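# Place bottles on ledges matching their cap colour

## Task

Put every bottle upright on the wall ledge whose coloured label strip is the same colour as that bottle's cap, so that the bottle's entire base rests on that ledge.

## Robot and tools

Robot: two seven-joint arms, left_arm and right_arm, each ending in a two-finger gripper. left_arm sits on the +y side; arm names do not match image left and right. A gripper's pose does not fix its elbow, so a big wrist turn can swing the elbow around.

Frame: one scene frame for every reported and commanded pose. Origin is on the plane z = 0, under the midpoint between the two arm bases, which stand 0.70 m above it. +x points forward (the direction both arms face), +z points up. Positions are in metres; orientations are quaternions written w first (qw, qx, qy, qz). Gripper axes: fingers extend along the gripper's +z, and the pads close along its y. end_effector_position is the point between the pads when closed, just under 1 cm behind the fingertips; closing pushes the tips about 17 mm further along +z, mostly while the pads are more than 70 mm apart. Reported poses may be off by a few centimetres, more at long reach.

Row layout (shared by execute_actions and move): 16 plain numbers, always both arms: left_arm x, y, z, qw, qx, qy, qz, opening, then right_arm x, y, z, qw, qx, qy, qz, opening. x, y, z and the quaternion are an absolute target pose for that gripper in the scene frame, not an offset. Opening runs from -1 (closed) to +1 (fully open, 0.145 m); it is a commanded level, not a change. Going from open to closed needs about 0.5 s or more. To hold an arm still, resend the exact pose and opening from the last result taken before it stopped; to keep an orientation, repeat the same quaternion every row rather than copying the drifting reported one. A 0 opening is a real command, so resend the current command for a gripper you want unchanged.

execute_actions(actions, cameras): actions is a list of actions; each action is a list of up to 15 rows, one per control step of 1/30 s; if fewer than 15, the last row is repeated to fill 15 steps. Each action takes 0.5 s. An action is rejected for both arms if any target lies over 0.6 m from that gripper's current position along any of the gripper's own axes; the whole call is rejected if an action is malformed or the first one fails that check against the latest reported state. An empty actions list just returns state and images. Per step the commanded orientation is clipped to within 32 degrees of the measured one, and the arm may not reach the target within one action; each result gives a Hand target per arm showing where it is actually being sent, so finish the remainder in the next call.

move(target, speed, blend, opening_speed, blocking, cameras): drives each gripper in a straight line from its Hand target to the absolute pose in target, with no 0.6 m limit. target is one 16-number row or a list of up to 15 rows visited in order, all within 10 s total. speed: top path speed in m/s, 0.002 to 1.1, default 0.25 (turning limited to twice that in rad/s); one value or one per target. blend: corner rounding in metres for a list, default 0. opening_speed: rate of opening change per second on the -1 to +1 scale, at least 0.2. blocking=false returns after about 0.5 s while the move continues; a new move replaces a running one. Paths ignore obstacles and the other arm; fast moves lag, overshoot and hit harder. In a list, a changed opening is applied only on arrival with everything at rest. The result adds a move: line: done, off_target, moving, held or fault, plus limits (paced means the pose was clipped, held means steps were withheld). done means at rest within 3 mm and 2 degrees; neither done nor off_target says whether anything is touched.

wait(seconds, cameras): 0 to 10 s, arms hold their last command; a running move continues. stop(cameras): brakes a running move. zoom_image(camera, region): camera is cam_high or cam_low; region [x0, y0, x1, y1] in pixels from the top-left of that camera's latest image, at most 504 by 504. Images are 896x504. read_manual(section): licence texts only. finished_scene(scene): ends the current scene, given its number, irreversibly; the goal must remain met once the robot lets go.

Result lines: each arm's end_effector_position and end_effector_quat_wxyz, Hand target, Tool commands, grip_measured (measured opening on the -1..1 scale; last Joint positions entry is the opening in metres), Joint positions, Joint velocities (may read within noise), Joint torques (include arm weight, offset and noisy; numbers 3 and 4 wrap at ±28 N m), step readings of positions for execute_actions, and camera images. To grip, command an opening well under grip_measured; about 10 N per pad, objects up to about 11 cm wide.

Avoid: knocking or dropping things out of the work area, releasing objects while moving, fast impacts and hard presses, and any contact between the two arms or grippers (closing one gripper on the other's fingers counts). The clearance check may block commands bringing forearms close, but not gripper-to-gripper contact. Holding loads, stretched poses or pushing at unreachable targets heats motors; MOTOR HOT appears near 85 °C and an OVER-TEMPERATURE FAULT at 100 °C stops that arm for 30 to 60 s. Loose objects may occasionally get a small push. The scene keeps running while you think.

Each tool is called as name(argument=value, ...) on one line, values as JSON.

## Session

execute_actions(actions=[])

zoom_image(camera="cam_high", region=[420, 190, 700, 430])

zoom_image(camera="cam_low", region=[320, 120, 620, 400])

Scene clock: 0.00 s.
left_arm: end_effector_position=(+0.2239, +0.1828, +0.6144) grip_measured=+1.00 end_effector_quat_wxyz=(-0.319, +0.395, -0.515, +0.691) | right_arm: end_effector_position=(+0.4009, -0.1655, +0.3728) grip_measured=+1.00 end_effector_quat_wxyz=(+0.260, +0.265, +0.837, +0.401)
Joint positions: left_arm=[-1.106 0.942 0.535 2.339 -0.48 -0.199 -0.367 0.145] | right_arm=[0.583 0.619 -0.841 0.925 -1.182 -0.496 -0.047 0.145]
Joint velocities: within noise
Joint torques (N m): no reading
Motor temperatures (°C): left_arm=[21 21 22 20 21 23 21] | right_arm=[20 22 22 19 20 19 21]
Hand target: left_arm +0.2239, +0.1828, +0.6144; -0.319, +0.395, -0.515, +0.691 | right_arm +0.4009, -0.1655, +0.3728; +0.260, +0.265, +0.837, +0.401
Tool commands: left_gripper/opening=+1.0 right_gripper/opening=+1.0

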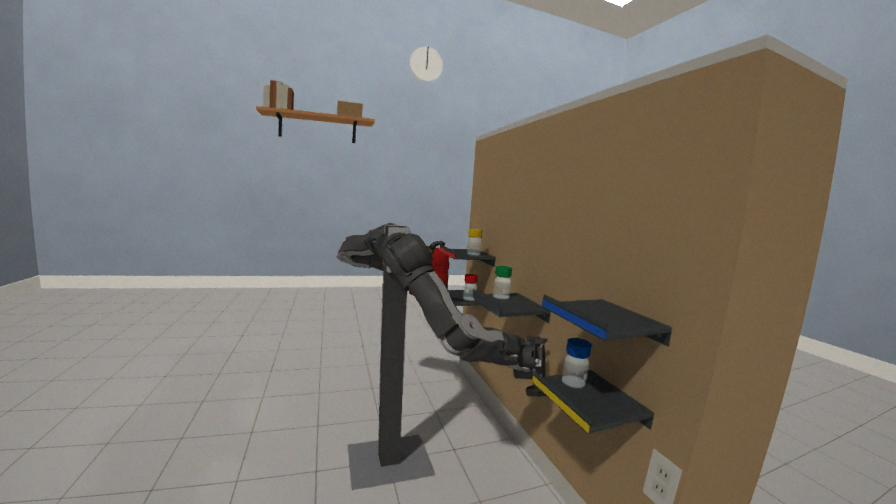

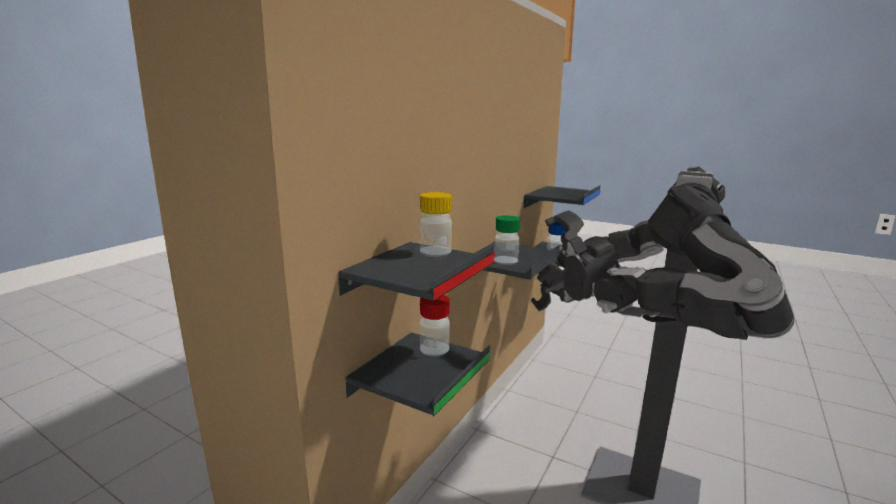

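Scaled by 1.800 from the camera's 896x504 image, which has a finer 1280x720 frame.

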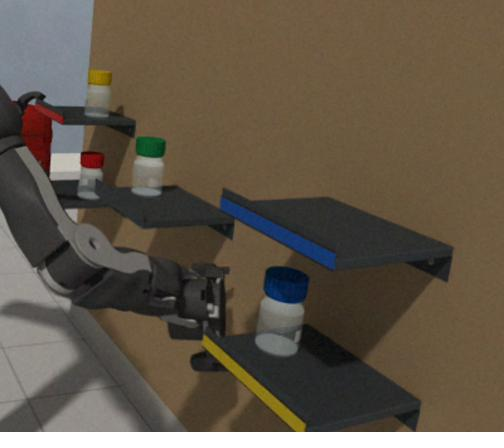

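Scaled by 1.680 from the camera's 896x504 image, which has a finer 1280x720 frame.

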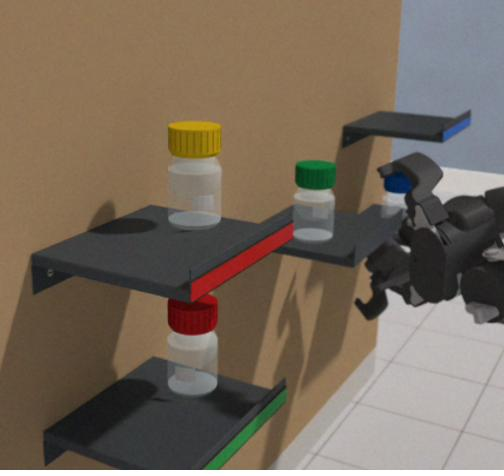

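move(target=[[0.26,0.30,0.69,0,0.7071,0,0.7071,0.5,0.29,-0.19,0.45,0,0.7071,0,0.7071,0.5],[0.28,0.3455,0.688,0,0.7071,0,0.7071,0.5,0.28,-0.352,0.502,0,0.7071,0,0.7071,0.5]], speed=[0.5,0.3])

zoom_image(camera="cam_high", region=[440, 200, 660, 420])

zoom_image(camera="cam_low", region=[330, 130, 630, 390])

Scene clock: 40.10 s.
left_arm: end_effector_position=(+0.2795, +0.3468, +0.6891) grip_measured=+0.50 end_effector_quat_wxyz=(-0.002, +0.706, +0.003, +0.708) | right_arm: end_effector_position=(+0.2802, -0.3538, +0.5044) grip_measured=+0.50 end_effector_quat_wxyz=(+0.004, +0.705, +0.000, +0.709)
Joint positions: left_arm=[-1.135 1.065 1.272 2.059 1.428 0.17 -0.008 0.112] | right_arm=[-0.499 0.637 0.443 1.617 0.755 -0.184 0.32 0.112]
Joint velocities: within noise
Joint torques (N m): left_arm=[1.02 3.52 2.45 0.91 0.1 -0.68 0.22] | right_arm=[1.09 5.13 1.89 2.93 0.4 -0.35 0.16]
Motor temperatures (°C): left_arm=[21 21 23 21 21 23 21] | right_arm=[22 23 22 19 20 19 21]
Hand target: left_arm +0.2800, +0.3456, +0.6880; +0.000, +0.707, +0.000, +0.707 | right_arm +0.2800, -0.3520, +0.5020; +0.000, +0.707, +0.000, +0.707
Off the commanded pose: left_arm 0.002 m, 0 deg | right_arm 0.003 m, 1 deg.
move: done

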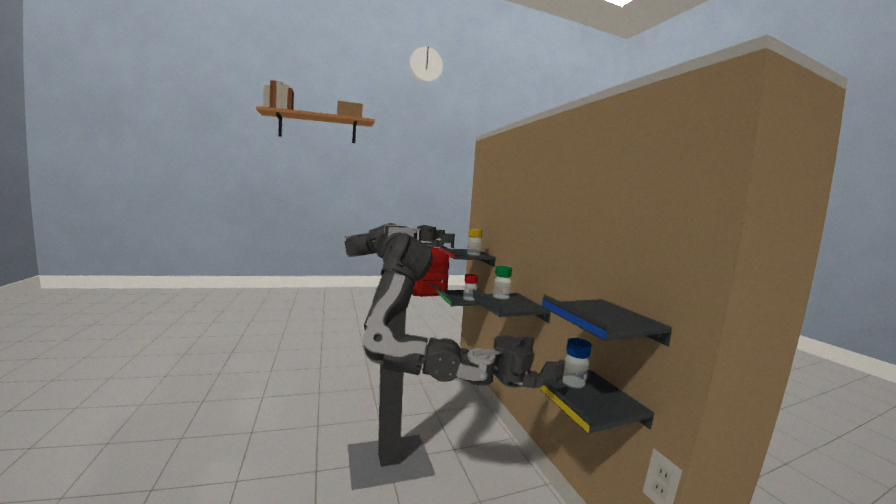

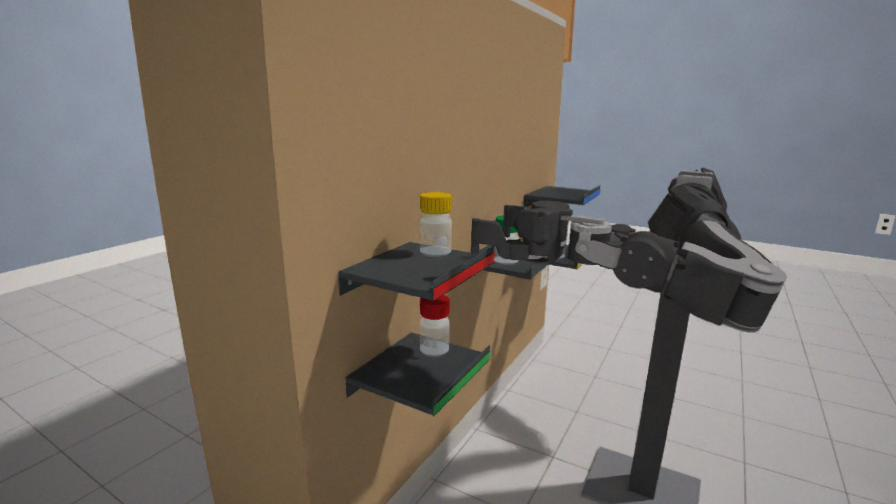

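Scaled by 2.291 from the camera's 896x504 image, which has a finer 1280x720 frame.

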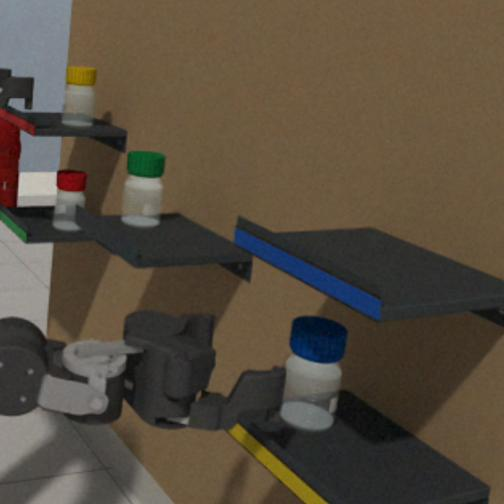

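Scaled by 1.680 from the camera's 896x504 image, which has a finer 1280x720 frame.

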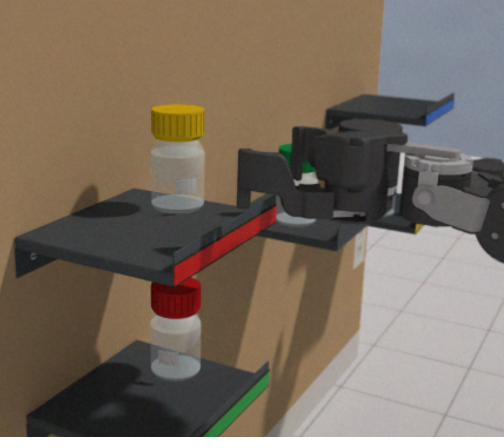

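move(target=[[0.387,0.3455,0.6875,0,0.7071,0,0.7071,0.5,0.373,-0.352,0.508,0,0.7071,0,0.7071,0.5],[0.387,0.3455,0.6875,0,0.7071,0,0.7071,-0.45,0.373,-0.352,0.508,0,0.7071,0,0.7071,-0.45],[0.387,0.3455,0.715,0,0.7071,0,0.7071,-0.45,0.373,-0.352,0.53,0,0.7071,0,0.7071,-0.45],[0.375,0.19,0.735,0,0.7071,0,0.7071,-0.45,0.365,-0.205,0.535,0,0.7071,0,0.7071,-0.45]], speed=[0.2,0.1,0.12,0.22], opening_speed=1.3)

zoom_image(camera="cam_high", region=[440, 200, 660, 420])

zoom_image(camera="cam_low", region=[400, 130, 660, 330])

Scene clock: 62.50 s.
left_arm: end_effector_position=(+0.3751, +0.1898, +0.7340) grip_measured=-0.24 end_effector_quat_wxyz=(-0.015, +0.680, -0.020, +0.732) | right_arm: end_effector_position=(+0.3644, -0.2028, +0.5320) grip_measured=-0.25 end_effector_quat_wxyz=(-0.004, +0.711, +0.002, +0.703)
Joint positions: left_arm=[-1.407 1.933 1.52 2.1 1.584 0.051 -0.882 0.058] | right_arm=[-0.041 0.407 -0.07 1.843 0.415 0.191 -0.165 0.057]
Joint velocities: within noise
Joint torques (N m): left_arm=[5.74 1.15 3.81 -0.03 -0.22 -0.72 -0.09] | right_arm=[4.1 2.62 2.55 4.27 -0.08 -0.56 -0.13]
Motor temperatures (°C): left_arm=[21 21 24 21 21 24 21] | right_arm=[21 23 22 20 20 19 21]
Hand target: left_arm +0.3750, +0.1899, +0.7348; -0.013, +0.679, -0.016, +0.734 | right_arm +0.3650, -0.2050, +0.5350; +0.000, +0.707, +0.000, +0.707
Off the commanded pose: left_arm 0.001 m, 5 deg | right_arm 0.004 m, 1 deg.
joint sent to its limit (left arm) — joint 1 (shoulder pitch), lower limit; joint 5 (forearm roll), upper limit. The joint targets are off in orientation, not in position.
move: off_target (left_arm, right_arm)

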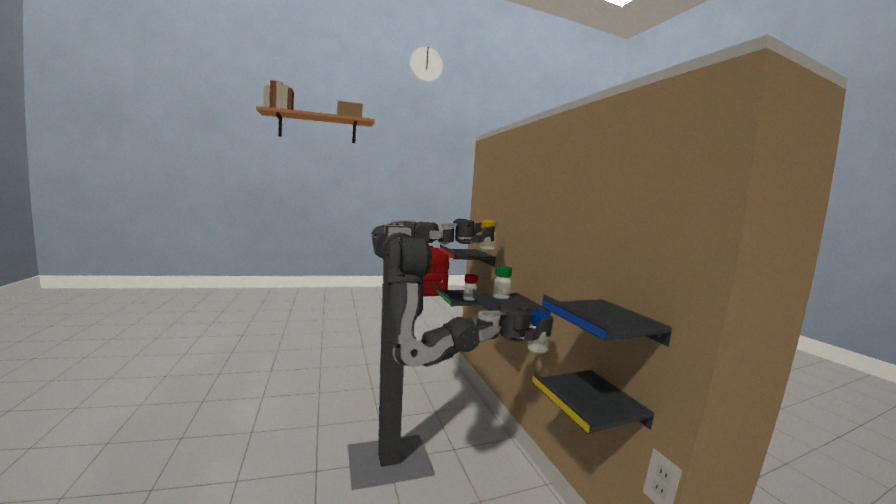

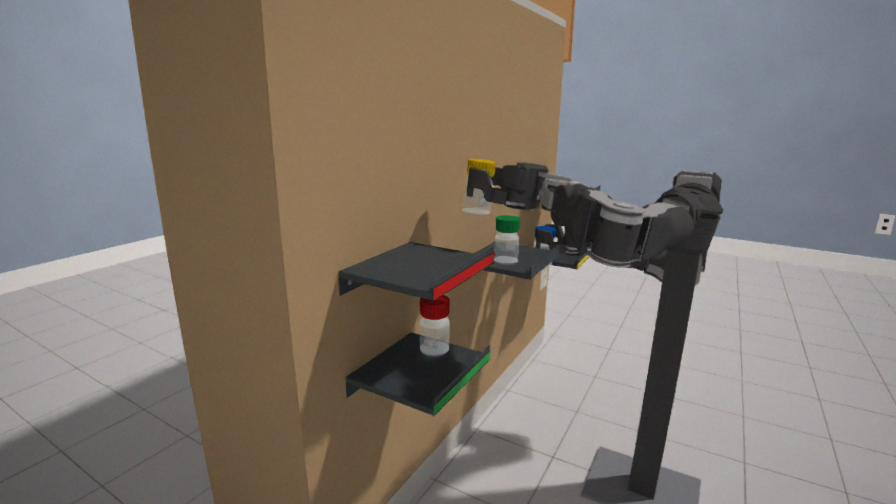

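Scaled by 2.291 from the camera's 896x504 image, which has a finer 1280x720 frame.

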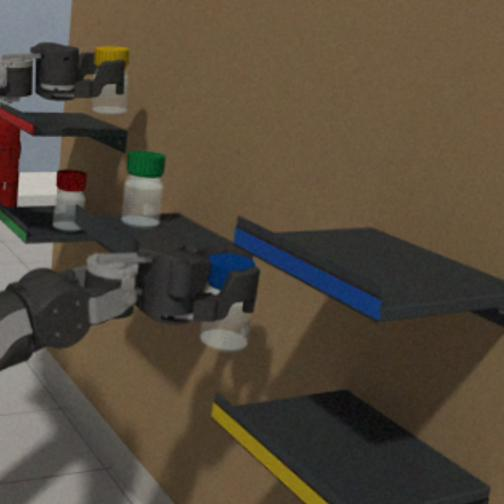

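Scaled by 1.938 from the camera's 896x504 image, which has a finer 1280x720 frame.

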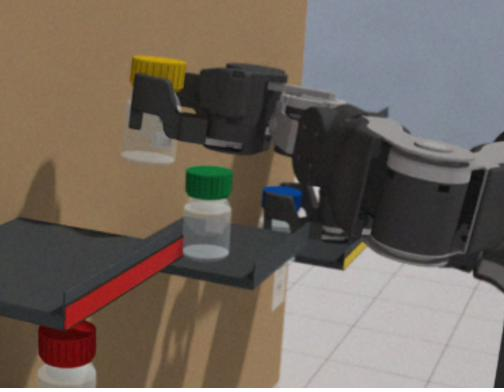

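move(target=[[0.375,0.12,0.74,0.1228,0.6964,-0.1228,0.6964,-0.45,0.365,-0.205,0.735,0,0.7071,0,0.7071,-0.45],[0.385,0.0,0.735,0.1228,0.6964,-0.1228,0.6964,-0.45,0.373,-0.36,0.735,0,0.7071,0,0.7071,-0.45]], speed=[0.25,0.2])

zoom_image(camera="cam_high", region=[440, 200, 660, 420])

zoom_image(camera="cam_low", region=[400, 130, 660, 330])

Scene clock: 74.27 s.
left_arm: end_effector_position=(+0.3323, +0.0612, +0.7315) grip_measured=-0.24 end_effector_quat_wxyz=(+0.245, +0.625, -0.288, +0.683) | right_arm: end_effector_position=(+0.3733, -0.3602, +0.7305) grip_measured=-0.25 end_effector_quat_wxyz=(+0.001, +0.714, -0.001, +0.700)
Joint positions: left_arm=[-1.407 2.011 1.521 2.093 1.584 0.014 -0.187 0.058] | right_arm=[0.316 1.222 0.198 1.645 1.23 0.546 -0.006 0.057]
Joint velocities: within noise
Joint torques (N m): left_arm=[5.87 0.65 2.51 -0.38 0.11 -0.98 -0.03] | right_arm=[4.6 6.5 4.81 1.59 0.08 -0.79 0.16]
Motor temperatures (°C): left_arm=[22 21 24 21 21 24 21] | right_arm=[22 23 22 20 20 20 21]
Hand target: left_arm +0.3328, +0.0617, +0.7310; +0.247, +0.625, -0.284, +0.684 | right_arm +0.3729, -0.3600, +0.7349; +0.000, +0.707, +0.000, +0.707
Off the commanded pose: left_arm 0.081 m, 25 deg | right_arm 0.004 m, 1 deg.
joint read past its limit (left arm) — joint 2 (shoulder roll), upper limit.
joint sent to its limit (left arm) — joint 1 (shoulder pitch), lower limit; joint 2 (shoulder roll), upper limit; joint 5 (forearm roll), upper limit. The joint targets are off in position and orientation.
move: off_target (left_arm, right_arm)

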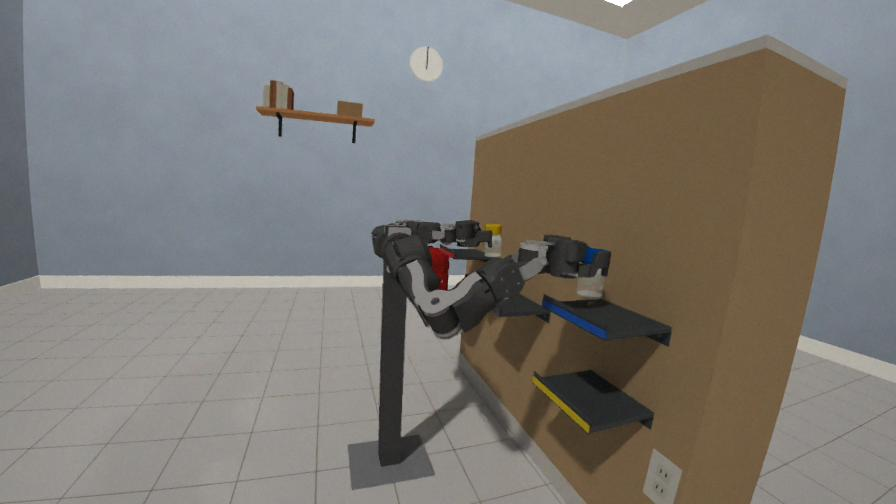

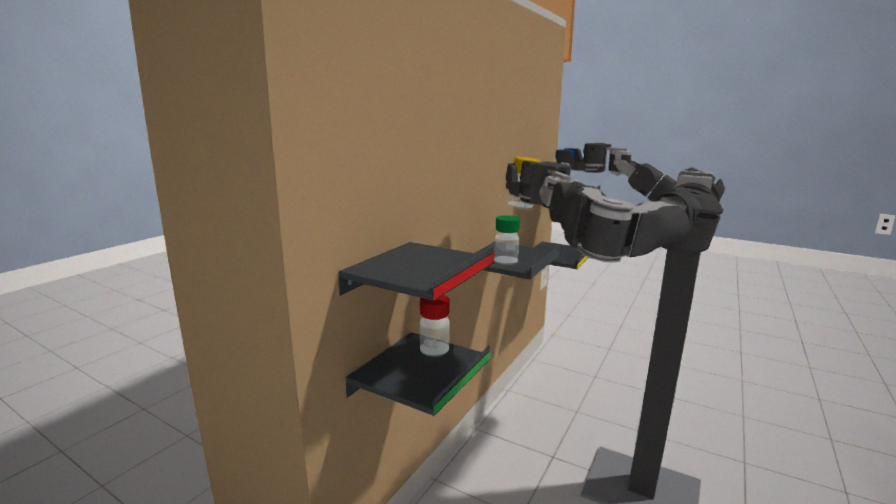

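Scaled by 2.291 from the camera's 896x504 image, which has a finer 1280x720 frame.

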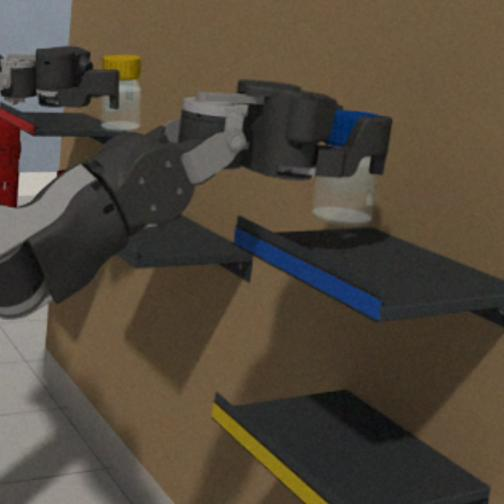

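Scaled by 1.938 from the camera's 896x504 image, which has a finer 1280x720 frame.

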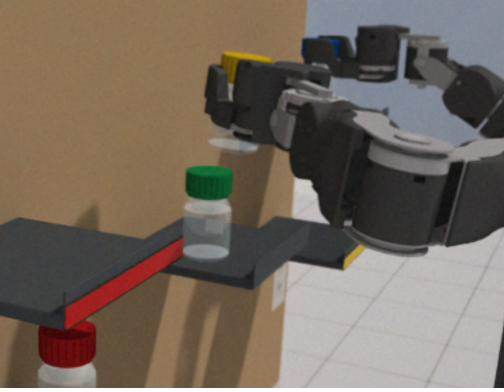

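move(target=[[0.27,0.17,0.72,0,0.7071,0,0.7071,-0.45,0.373,-0.36,0.715,0,0.7071,0,0.7071,-0.45],[0.265,0.165,0.66,0,0.7071,0,0.7071,-0.45,0.373,-0.36,0.705,0,0.7071,0,0.7071,-0.45],[0.28,0.08,0.67,0.1228,0.6964,-0.1228,0.6964,-0.45,0.373,-0.36,0.695,0,0.7071,0,0.7071,-0.45]], speed=[0.2,0.2,0.2])

zoom_image(camera="cam_high", region=[440, 200, 660, 420])

zoom_image(camera="cam_low", region=[400, 130, 660, 330])

Scene clock: 104.37 s.
left_arm: end_effector_position=(+0.2805, +0.0797, +0.6674) grip_measured=-0.24 end_effector_quat_wxyz=(+0.197, +0.627, -0.176, +0.733) | right_arm: end_effector_position=(+0.3725, -0.3597, +0.7021) grip_measured=-0.25 end_effector_quat_wxyz=(+0.000, +0.697, +0.002, +0.717)
Joint positions: left_arm=[-1.399 1.95 0.99 2.431 1.163 -0.423 -0.778 0.058] | right_arm=[0.13 1.171 0.267 1.662 1.175 0.383 0.024 0.057]
Joint velocities: within noise
Joint torques (N m): left_arm=[5.42 0.88 2.74 1.61 -0.29 -0.6 -0.07] | right_arm=[2.39 7.21 2.82 1.44 0.18 -0.02 -0.13]
Motor temperatures (°C): left_arm=[22 21 24 20 21 25 21] | right_arm=[22 24 24 19 20 20 21]
Hand target: left_arm +0.2809, +0.0801, +0.6696; +0.196, +0.624, -0.174, +0.736 | right_arm +0.3730, -0.3600, +0.6950; +0.000, +0.707, +0.000, +0.707
Off the commanded pose: left_arm 0.003 m, 14 deg | right_arm 0.007 m, 2 deg.
joint sent to its limit (left arm) — joint 4 (elbow), upper limit, where the elbow is as bent as it goes. The joint targets are off in orientation, not in position.
move: off_target (left_arm, right_arm)

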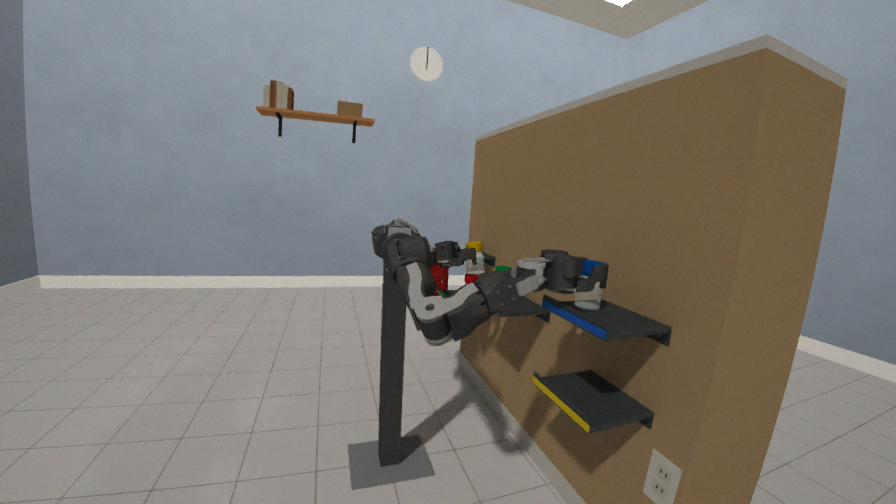

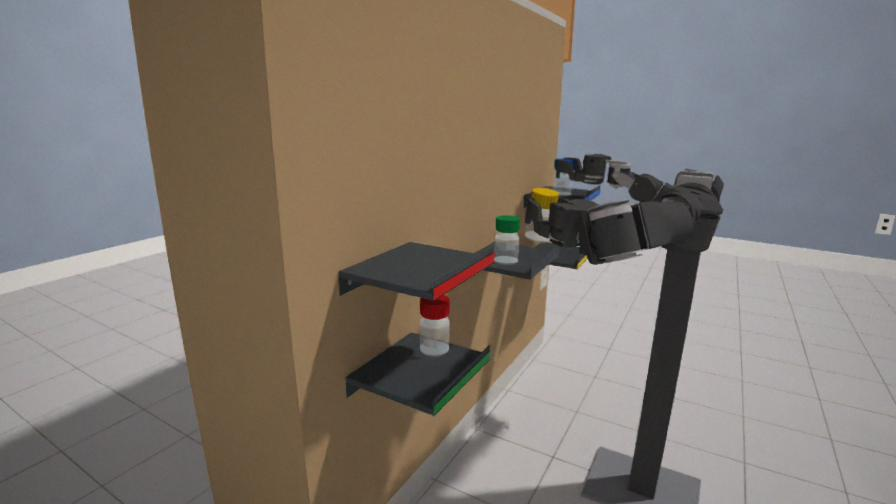

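Scaled by 2.291 from the camera's 896x504 image, which has a finer 1280x720 frame.

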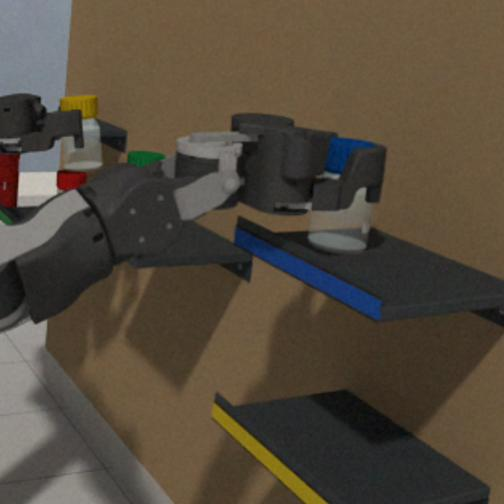

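Scaled by 1.938 from the camera's 896x504 image, which has a finer 1280x720 frame.

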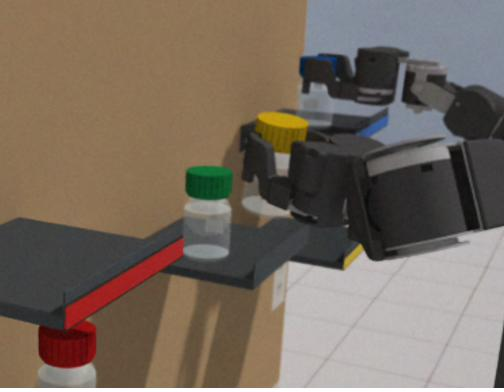

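move(target=[[0.27,0.17,0.61,0,0.7071,0,0.7071,-0.45,0.373,-0.36,0.697,0,0.7071,0,0.7071,0.3],[0.34,0.187,0.54,0,0.7071,0,0.7071,-0.45,0.27,-0.36,0.715,0,0.7071,0,0.7071,0.3],[0.36,0.187,0.52,0,0.7071,0,0.7071,-0.45,0.26,-0.30,0.66,0,0.7071,0,0.7071,0.2]], speed=[0.25,0.2,0.25], opening_speed=0.8)

zoom_image(camera="cam_low", region=[400, 130, 660, 330])

Scene clock: 121.70 s.
left_arm: end_effector_position=(+0.3585, +0.1885, +0.5199) grip_measured=-0.24 end_effector_quat_wxyz=(+0.096, +0.808, -0.124, +0.567) | right_arm: end_effector_position=(+0.2599, -0.2988, +0.6605) grip_measured=+0.20 end_effector_quat_wxyz=(-0.001, +0.708, +0.003, +0.707)
Joint positions: left_arm=[-1.407 2.011 0.724 1.869 1.584 -0.374 -0.359 0.058] | right_arm=[-0.519 0.662 0.891 2.296 1.016 0.561 0.068 0.09]
Joint velocities: within noise
Joint torques (N m): left_arm=[5.97 1.04 3.56 0.49 0.02 -0.74 0.25] | right_arm=[0.96 3.76 2.03 1.84 0.09 -0.51 -0.12]
Motor temperatures (°C): left_arm=[22 21 25 21 21 25 21] | right_arm=[21 24 23 19 20 20 21]
Hand target: left_arm +0.3591, +0.1878, +0.5209; +0.099, +0.807, -0.123, +0.569 | right_arm +0.2600, -0.2999, +0.6600; +0.000, +0.707, +0.000, +0.707
Off the commanded pose: left_arm 0.002 m, 27 deg | right_arm 0.001 m, 0 deg.
joint sent to its limit (left arm) — joint 1 (shoulder pitch), lower limit; joint 2 (shoulder roll), upper limit; joint 5 (forearm roll), upper limit. The joint targets are off in orientation, not in position.
move: off_target (left_arm)

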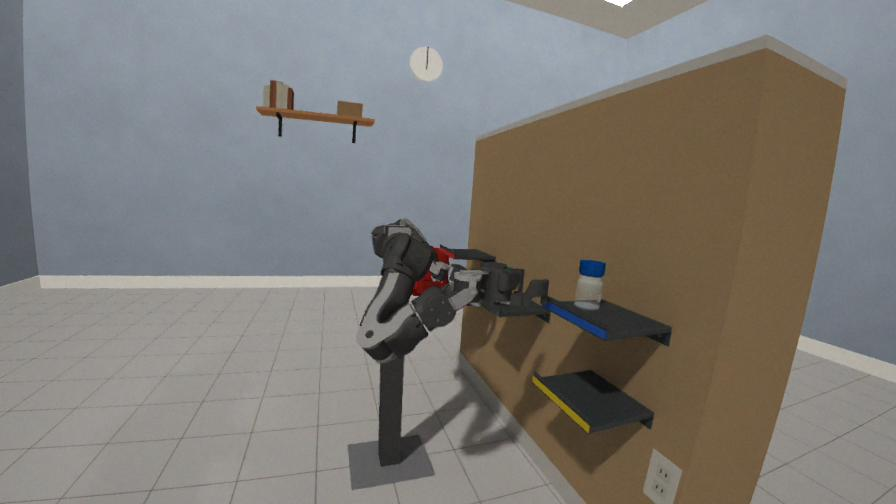

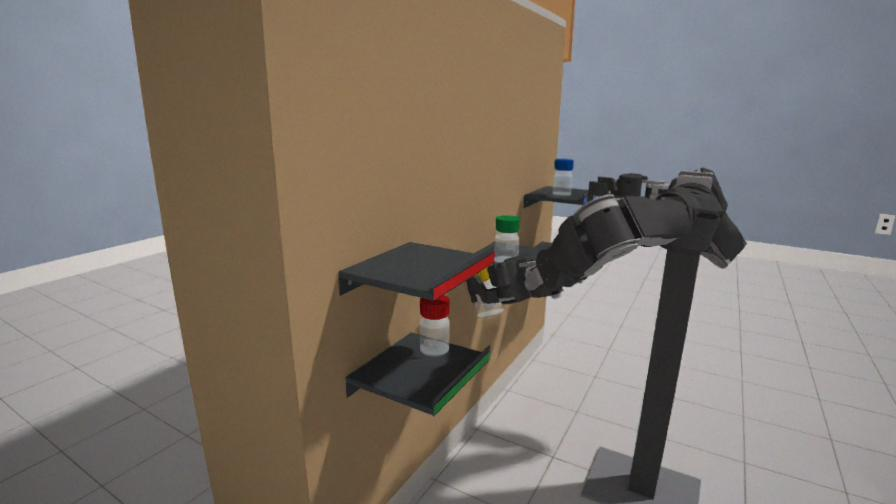

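Scaled by 1.938 from the camera's 896x504 image, which has a finer 1280x720 frame.

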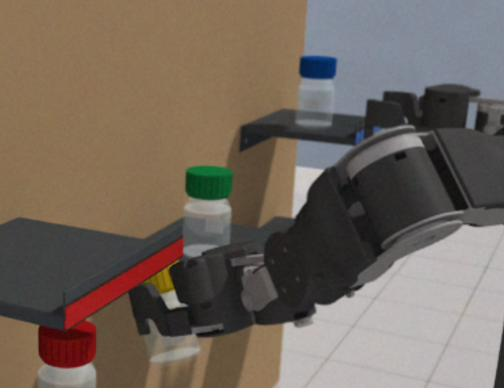

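move(target=[[0.25,0.19,0.54,0,0.7071,0,0.7071,-0.45,0.26,-0.30,0.66,0,0.7071,0,0.7071,0.2],[0.235,0.32,0.55,0,0.7071,0,0.7071,-0.45,0.26,-0.30,0.66,0,0.7071,0,0.7071,0.2]], speed=[0.25,0.25])

Scene clock: 161.90 s.
left_arm: end_effector_position=(+0.2345, +0.3201, +0.5478) grip_measured=-0.24 end_effector_quat_wxyz=(-0.001, +0.711, +0.001, +0.704) | right_arm: end_effector_position=(+0.2599, -0.2989, +0.6605) grip_measured=+0.20 end_effector_quat_wxyz=(-0.001, +0.708, +0.003, +0.707)
Joint positions: left_arm=[-1.408 1.104 0.638 2.014 1.091 -0.643 -0.179 0.058] | right_arm=[-0.519 0.662 0.891 2.296 1.016 0.561 0.068 0.09]
Joint velocities: within noise
Joint torques (N m): left_arm=[0.78 1.04 2.91 2.32 0.08 -0.84 0.23] | right_arm=[1.09 3.81 1.91 1.88 0.1 -0.53 -0.13]
Motor temperatures (°C): left_arm=[23 21 26 20 21 25 21] | right_arm=[21 24 23 19 20 20 21]
Hand target: left_arm +0.2350, +0.3200, +0.5500; +0.000, +0.707, +0.000, +0.707 | right_arm +0.2600, -0.3000, +0.6600; +0.000, +0.707, +0.000, +0.707
Off the commanded pose: left_arm 0.002 m, 1 deg | right_arm 0.001 m, 0 deg.
move: done

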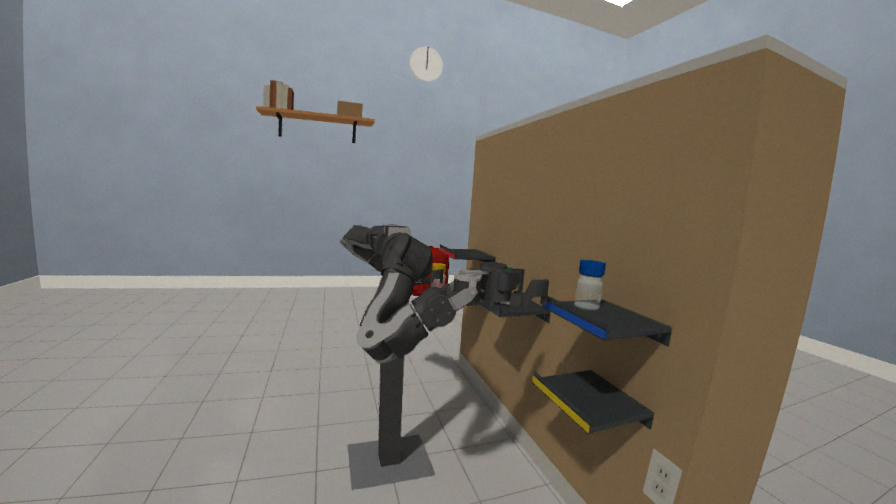

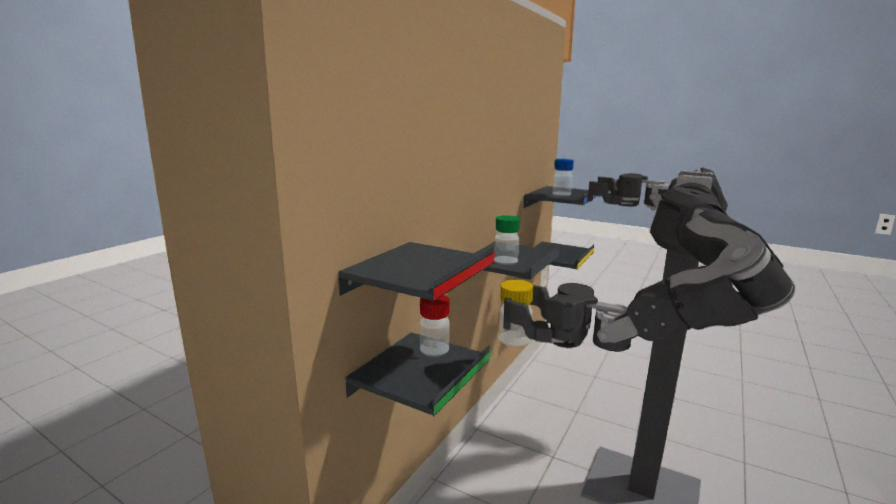

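move(target=[[0.24,0.21,0.46,0,0.7071,0,0.7071,-0.45,0.26,-0.30,0.66,0,0.7071,0,0.7071,0.2],[0.33,0.187,0.46,0,0.7071,0,0.7071,-0.45,0.26,-0.30,0.66,0,0.7071,0,0.7071,0.2]], speed=[0.25,0.25], cameras=["cam_low"])

Scene clock: 172.97 s.
left_arm: end_effector_position=(+0.3295, +0.1872, +0.4592) grip_measured=-0.24 end_effector_quat_wxyz=(-0.001, +0.709, +0.002, +0.705) | right_arm: end_effector_position=(+0.2599, -0.2989, +0.6605) grip_measured=+0.20 end_effector_quat_wxyz=(-0.001, +0.708, +0.003, +0.707)
Joint positions: left_arm=[-0.101 0.628 -0.493 1.681 0.511 -0.273 -0.485 0.058] | right_arm=[-0.519 0.662 0.891 2.296 1.016 0.561 0.068 0.09]
Joint velocities: within noise
Joint torques (N m): left_arm=[4.52 2.89 1.36 4.33 -0.16 -0.79 0.21] | right_arm=[1.04 3.81 1.95 1.89 0.11 -0.52 -0.12]
Motor temperatures (°C): left_arm=[22 21 26 21 21 25 21] | right_arm=[21 24 22 19 20 20 21]
Hand target: left_arm +0.3300, +0.1870, +0.4600; +0.000, +0.707, +0.000, +0.707 | right_arm +0.2600, -0.3000, +0.6600; +0.000, +0.707, +0.000, +0.707
Off the commanded pose: left_arm 0.001 m, 0 deg | right_arm 0.001 m, 0 deg.
move: done
Images, in order (width x height): cam_low 896x504.

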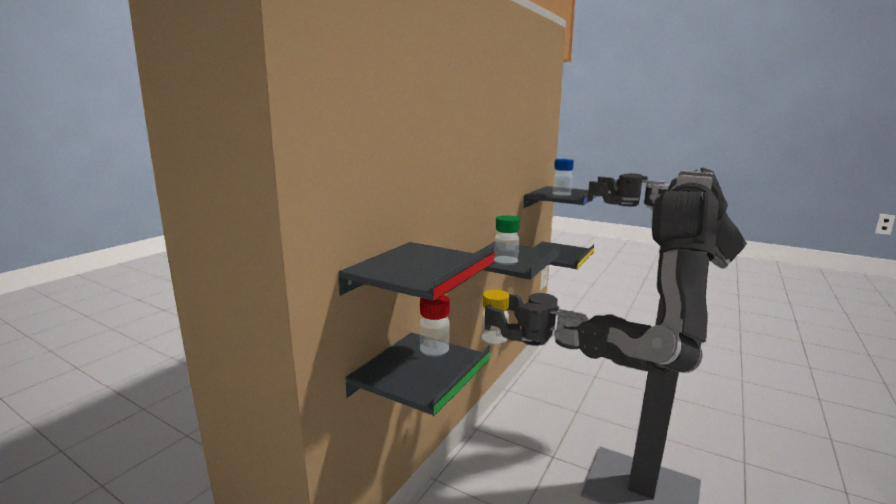

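move(target=[[0.37,0.187,0.58,0,0.7071,0,0.7071,-0.45,0.26,-0.30,0.66,0,0.7071,0,0.7071,0.2],[0.37,0.187,0.735,0,0.7071,0,0.7071,-0.45,0.26,-0.30,0.62,0,0.7071,0,0.7071,0.2],[0.385,-0.062,0.74,0.1228,0.6964,-0.1228,0.6964,-0.45,0.26,-0.30,0.62,0,0.7071,0,0.7071,0.2],[0.387,-0.062,0.61,0.1228,0.6964,-0.1228,0.6964,-0.45,0.26,-0.30,0.62,0,0.7071,0,0.7071,0.2]], speed=[0.25,0.25,0.25,0.2])

zoom_image(camera="cam_low", region=[460, 180, 600, 280])

zoom_image(camera="cam_high", region=[440, 220, 600, 360])

Scene clock: 188.20 s.
left_arm: end_effector_position=(+0.3871, -0.0612, +0.6073) grip_measured=-0.24 end_effector_quat_wxyz=(+0.120, +0.701, -0.123, +0.692) | right_arm: end_effector_position=(+0.2598, -0.3010, +0.6211) grip_measured=+0.20 end_effector_quat_wxyz=(+0.002, +0.707, -0.002, +0.708)
Joint positions: left_arm=[0.86 0.174 -1.16 1.65 0.879 0.261 -0.891 0.058] | right_arm=[-0.599 0.578 0.769 2.234 0.872 0.361 0.126 0.09]
Joint velocities: within noise
Joint torques (N m): left_arm=[9.19 -1.75 2.39 3.62 -0.47 -0.71 0.2] | right_arm=[0.41 4.05 1.7 2.48 0.16 -0.54 0.14]
Motor temperatures (°C): left_arm=[23 21 25 21 21 25 21] | right_arm=[21 24 22 19 20 20 21]
Hand target: left_arm +0.3870, -0.0620, +0.6100; +0.123, +0.696, -0.123, +0.696 | right_arm +0.2600, -0.3000, +0.6200; +0.000, +0.707, +0.000, +0.707
Off the commanded pose: left_arm 0.003 m, 1 deg | right_arm 0.001 m, 0 deg.
move: done

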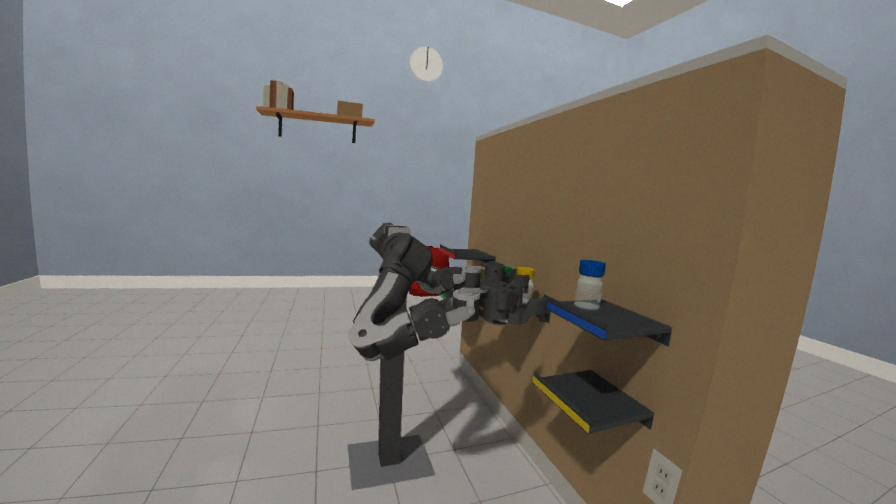

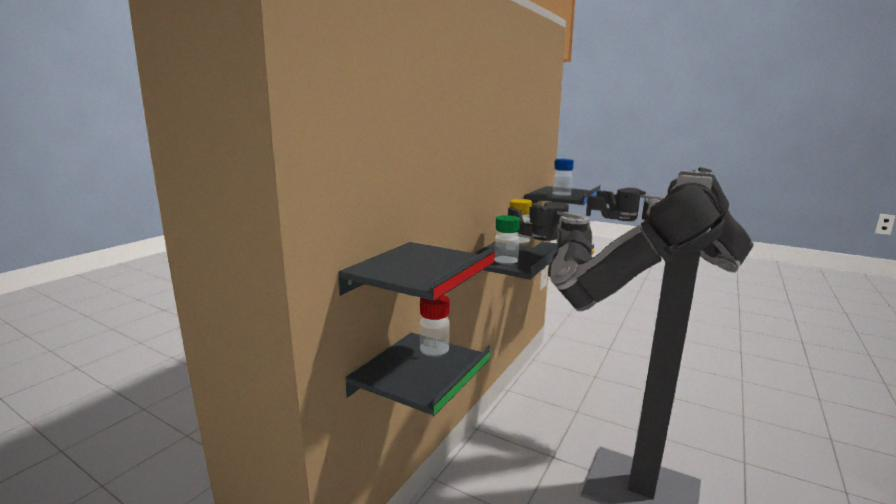

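Scaled by 3.600 from the camera's 896x504 image, which has a finer 1280x720 frame.

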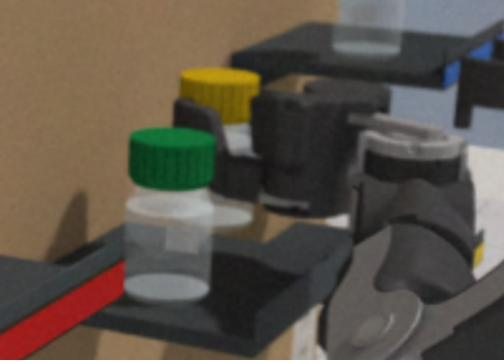

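Scaled by 3.150 from the camera's 896x504 image, which has a finer 1280x720 frame.

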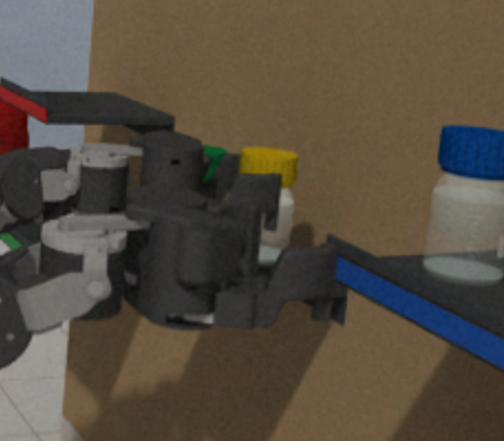

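move(target=[[0.387,-0.062,0.592,0.1228,0.6964,-0.1228,0.6964,-0.45,0.26,-0.30,0.62,0,0.7071,0,0.7071,0.2],[0.387,-0.062,0.578,0.1228,0.6964,-0.1228,0.6964,-0.45,0.26,-0.30,0.62,0,0.7071,0,0.7071,0.2]], speed=[0.1,0.03], cameras=["cam_low"])

zoom_image(camera="cam_low", region=[460, 180, 600, 280])

Scene clock: 197.77 s.
left_arm: end_effector_position=(+0.3875, -0.0617, +0.5871) grip_measured=-0.24 end_effector_quat_wxyz=(+0.124, +0.688, -0.118, +0.705) | right_arm: end_effector_position=(+0.2598, -0.3010, +0.6211) grip_measured=+0.20 end_effector_quat_wxyz=(+0.002, +0.707, -0.002, +0.708)
Joint positions: left_arm=[0.821 0.18 -1.21 1.59 0.811 0.138 -0.863 0.058] | right_arm=[-0.599 0.578 0.769 2.234 0.872 0.361 0.126 0.09]
Joint velocities: within noise
Joint torques (N m): left_arm=[6.08 -0.99 1.28 2.19 -0.02 -0.36 0.3] | right_arm=[0.25 4.05 1.66 2.47 0.13 -0.55 0.14]
Motor temperatures (°C): left_arm=[24 21 25 21 22 25 21] | right_arm=[21 24 22 19 20 20 21]
Hand target: left_arm +0.3869, -0.0619, +0.5782; +0.123, +0.696, -0.123, +0.696 | right_arm +0.2600, -0.3000, +0.6200; +0.000, +0.707, +0.000, +0.707
Off the commanded pose: left_arm 0.009 m, 2 deg | right_arm 0.001 m, 0 deg.
move: off_target (left_arm)
Images, in order (width x height): cam_low 896x504.

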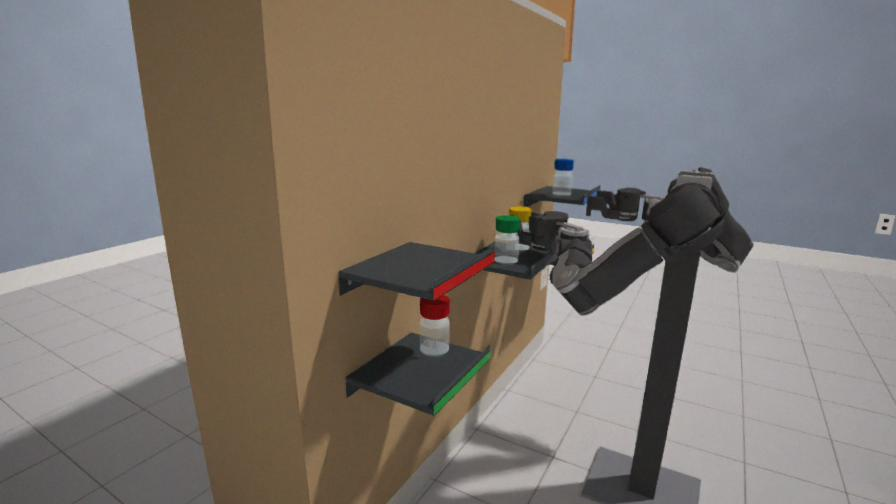

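Scaled by 3.600 from the camera's 896x504 image, which has a finer 1280x720 frame.

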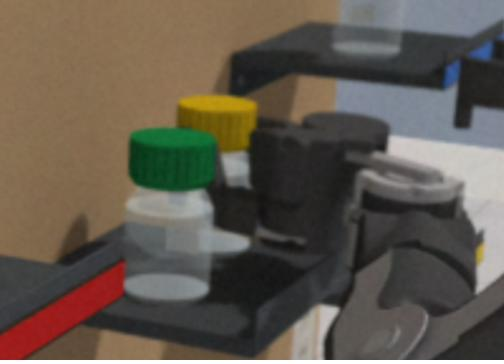

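move(target=[[0.387,-0.062,0.585,0.1228,0.6964,-0.1228,0.6964,0.1,0.26,-0.30,0.62,0,0.7071,0,0.7071,0.2],[0.30,-0.03,0.60,0.1228,0.6964,-0.1228,0.6964,0.1,0.27,-0.25,0.61,0,0.7071,0,0.7071,0.2],[0.28,0.18,0.56,0,0.7071,0,0.7071,0.1,0.29,-0.12,0.60,-0.1228,0.6964,0.1228,0.6964,0.2],[0.27,0.34,0.50,0,0.7071,0,0.7071,0.5,0.305,-0.09,0.592,-0.1228,0.6964,0.1228,0.6964,0.2]], speed=[0.1,0.15,0.3,0.3], opening_speed=0.8)

zoom_image(camera="cam_low", region=[400, 180, 640, 380])

zoom_image(camera="cam_high", region=[440, 220, 600, 360])

Scene clock: 220.23 s.
left_arm: end_effector_position=(+0.2712, +0.3393, +0.5011) grip_measured=+0.50 end_effector_quat_wxyz=(-0.021, +0.766, -0.005, +0.643) | right_arm: end_effector_position=(+0.3044, -0.0897, +0.5936) grip_measured=+0.20 end_effector_quat_wxyz=(-0.125, +0.694, +0.123, +0.698)
Joint positions: left_arm=[0.575 1.625 -1.563 1.803 1.34 -0.788 -0.315 0.112] | right_arm=[-0.073 0.443 -0.285 2.272 0.448 0.445 -0.197 0.09]
Joint velocities: within noise
Joint torques (N m): left_arm=[3.05 6.5 1.24 0.69 0.07 -0.62 0.23] | right_arm=[2.65 0.91 0.92 3.11 -0.05 -0.32 -0.1]
Motor temperatures (°C): left_arm=[24 21 24 21 21 25 21] | right_arm=[21 24 22 19 20 20 21]
Hand target: left_arm +0.2703, +0.3400, +0.5002; -0.021, +0.767, -0.006, +0.641 | right_arm +0.3050, -0.0900, +0.5920; -0.123, +0.696, +0.123, +0.696
Off the commanded pose: left_arm 0.002 m, 10 deg | right_arm 0.002 m, 0 deg.
joint read past its limit (left arm) — joint 6 (wrist pitch), lower limit.
joint sent to its limit (left arm) — joint 3 (upper arm roll), lower limit; joint 6 (wrist pitch), lower limit. The joint targets are off in orientation, not in position.
move: off_target (left_arm); target 4's new opening was sent with left_arm's hand 0.002 m and 10 deg from that target

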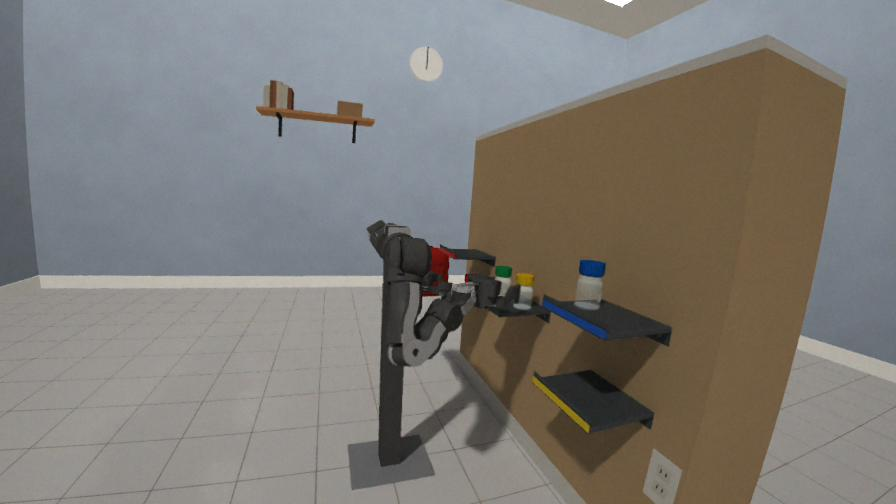

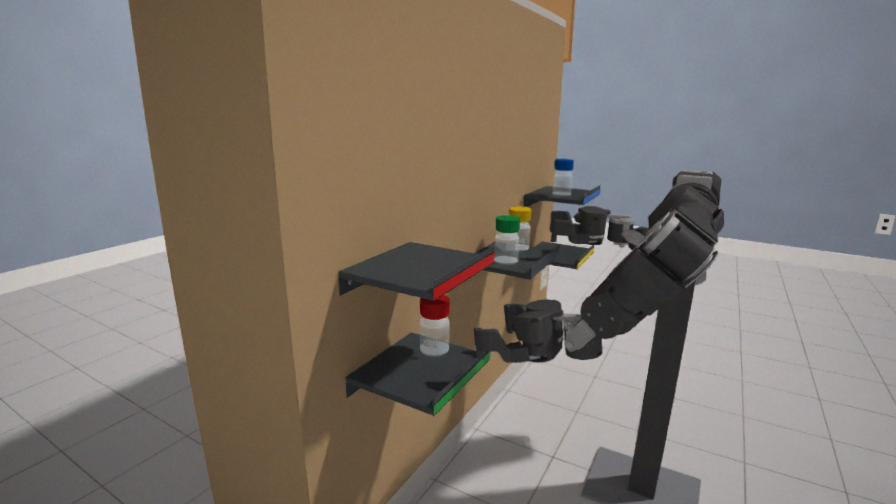

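Scaled by 2.100 from the camera's 896x504 image, which has a finer 1280x720 frame.

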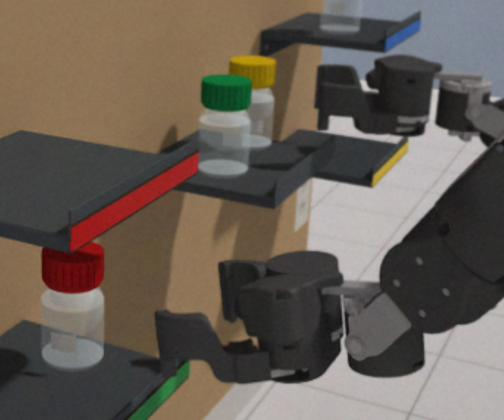

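Scaled by 3.150 from the camera's 896x504 image, which has a finer 1280x720 frame.

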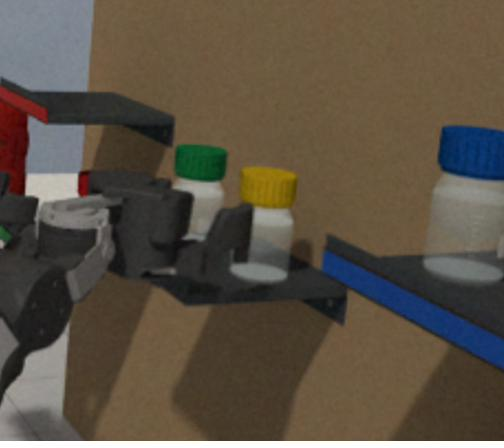

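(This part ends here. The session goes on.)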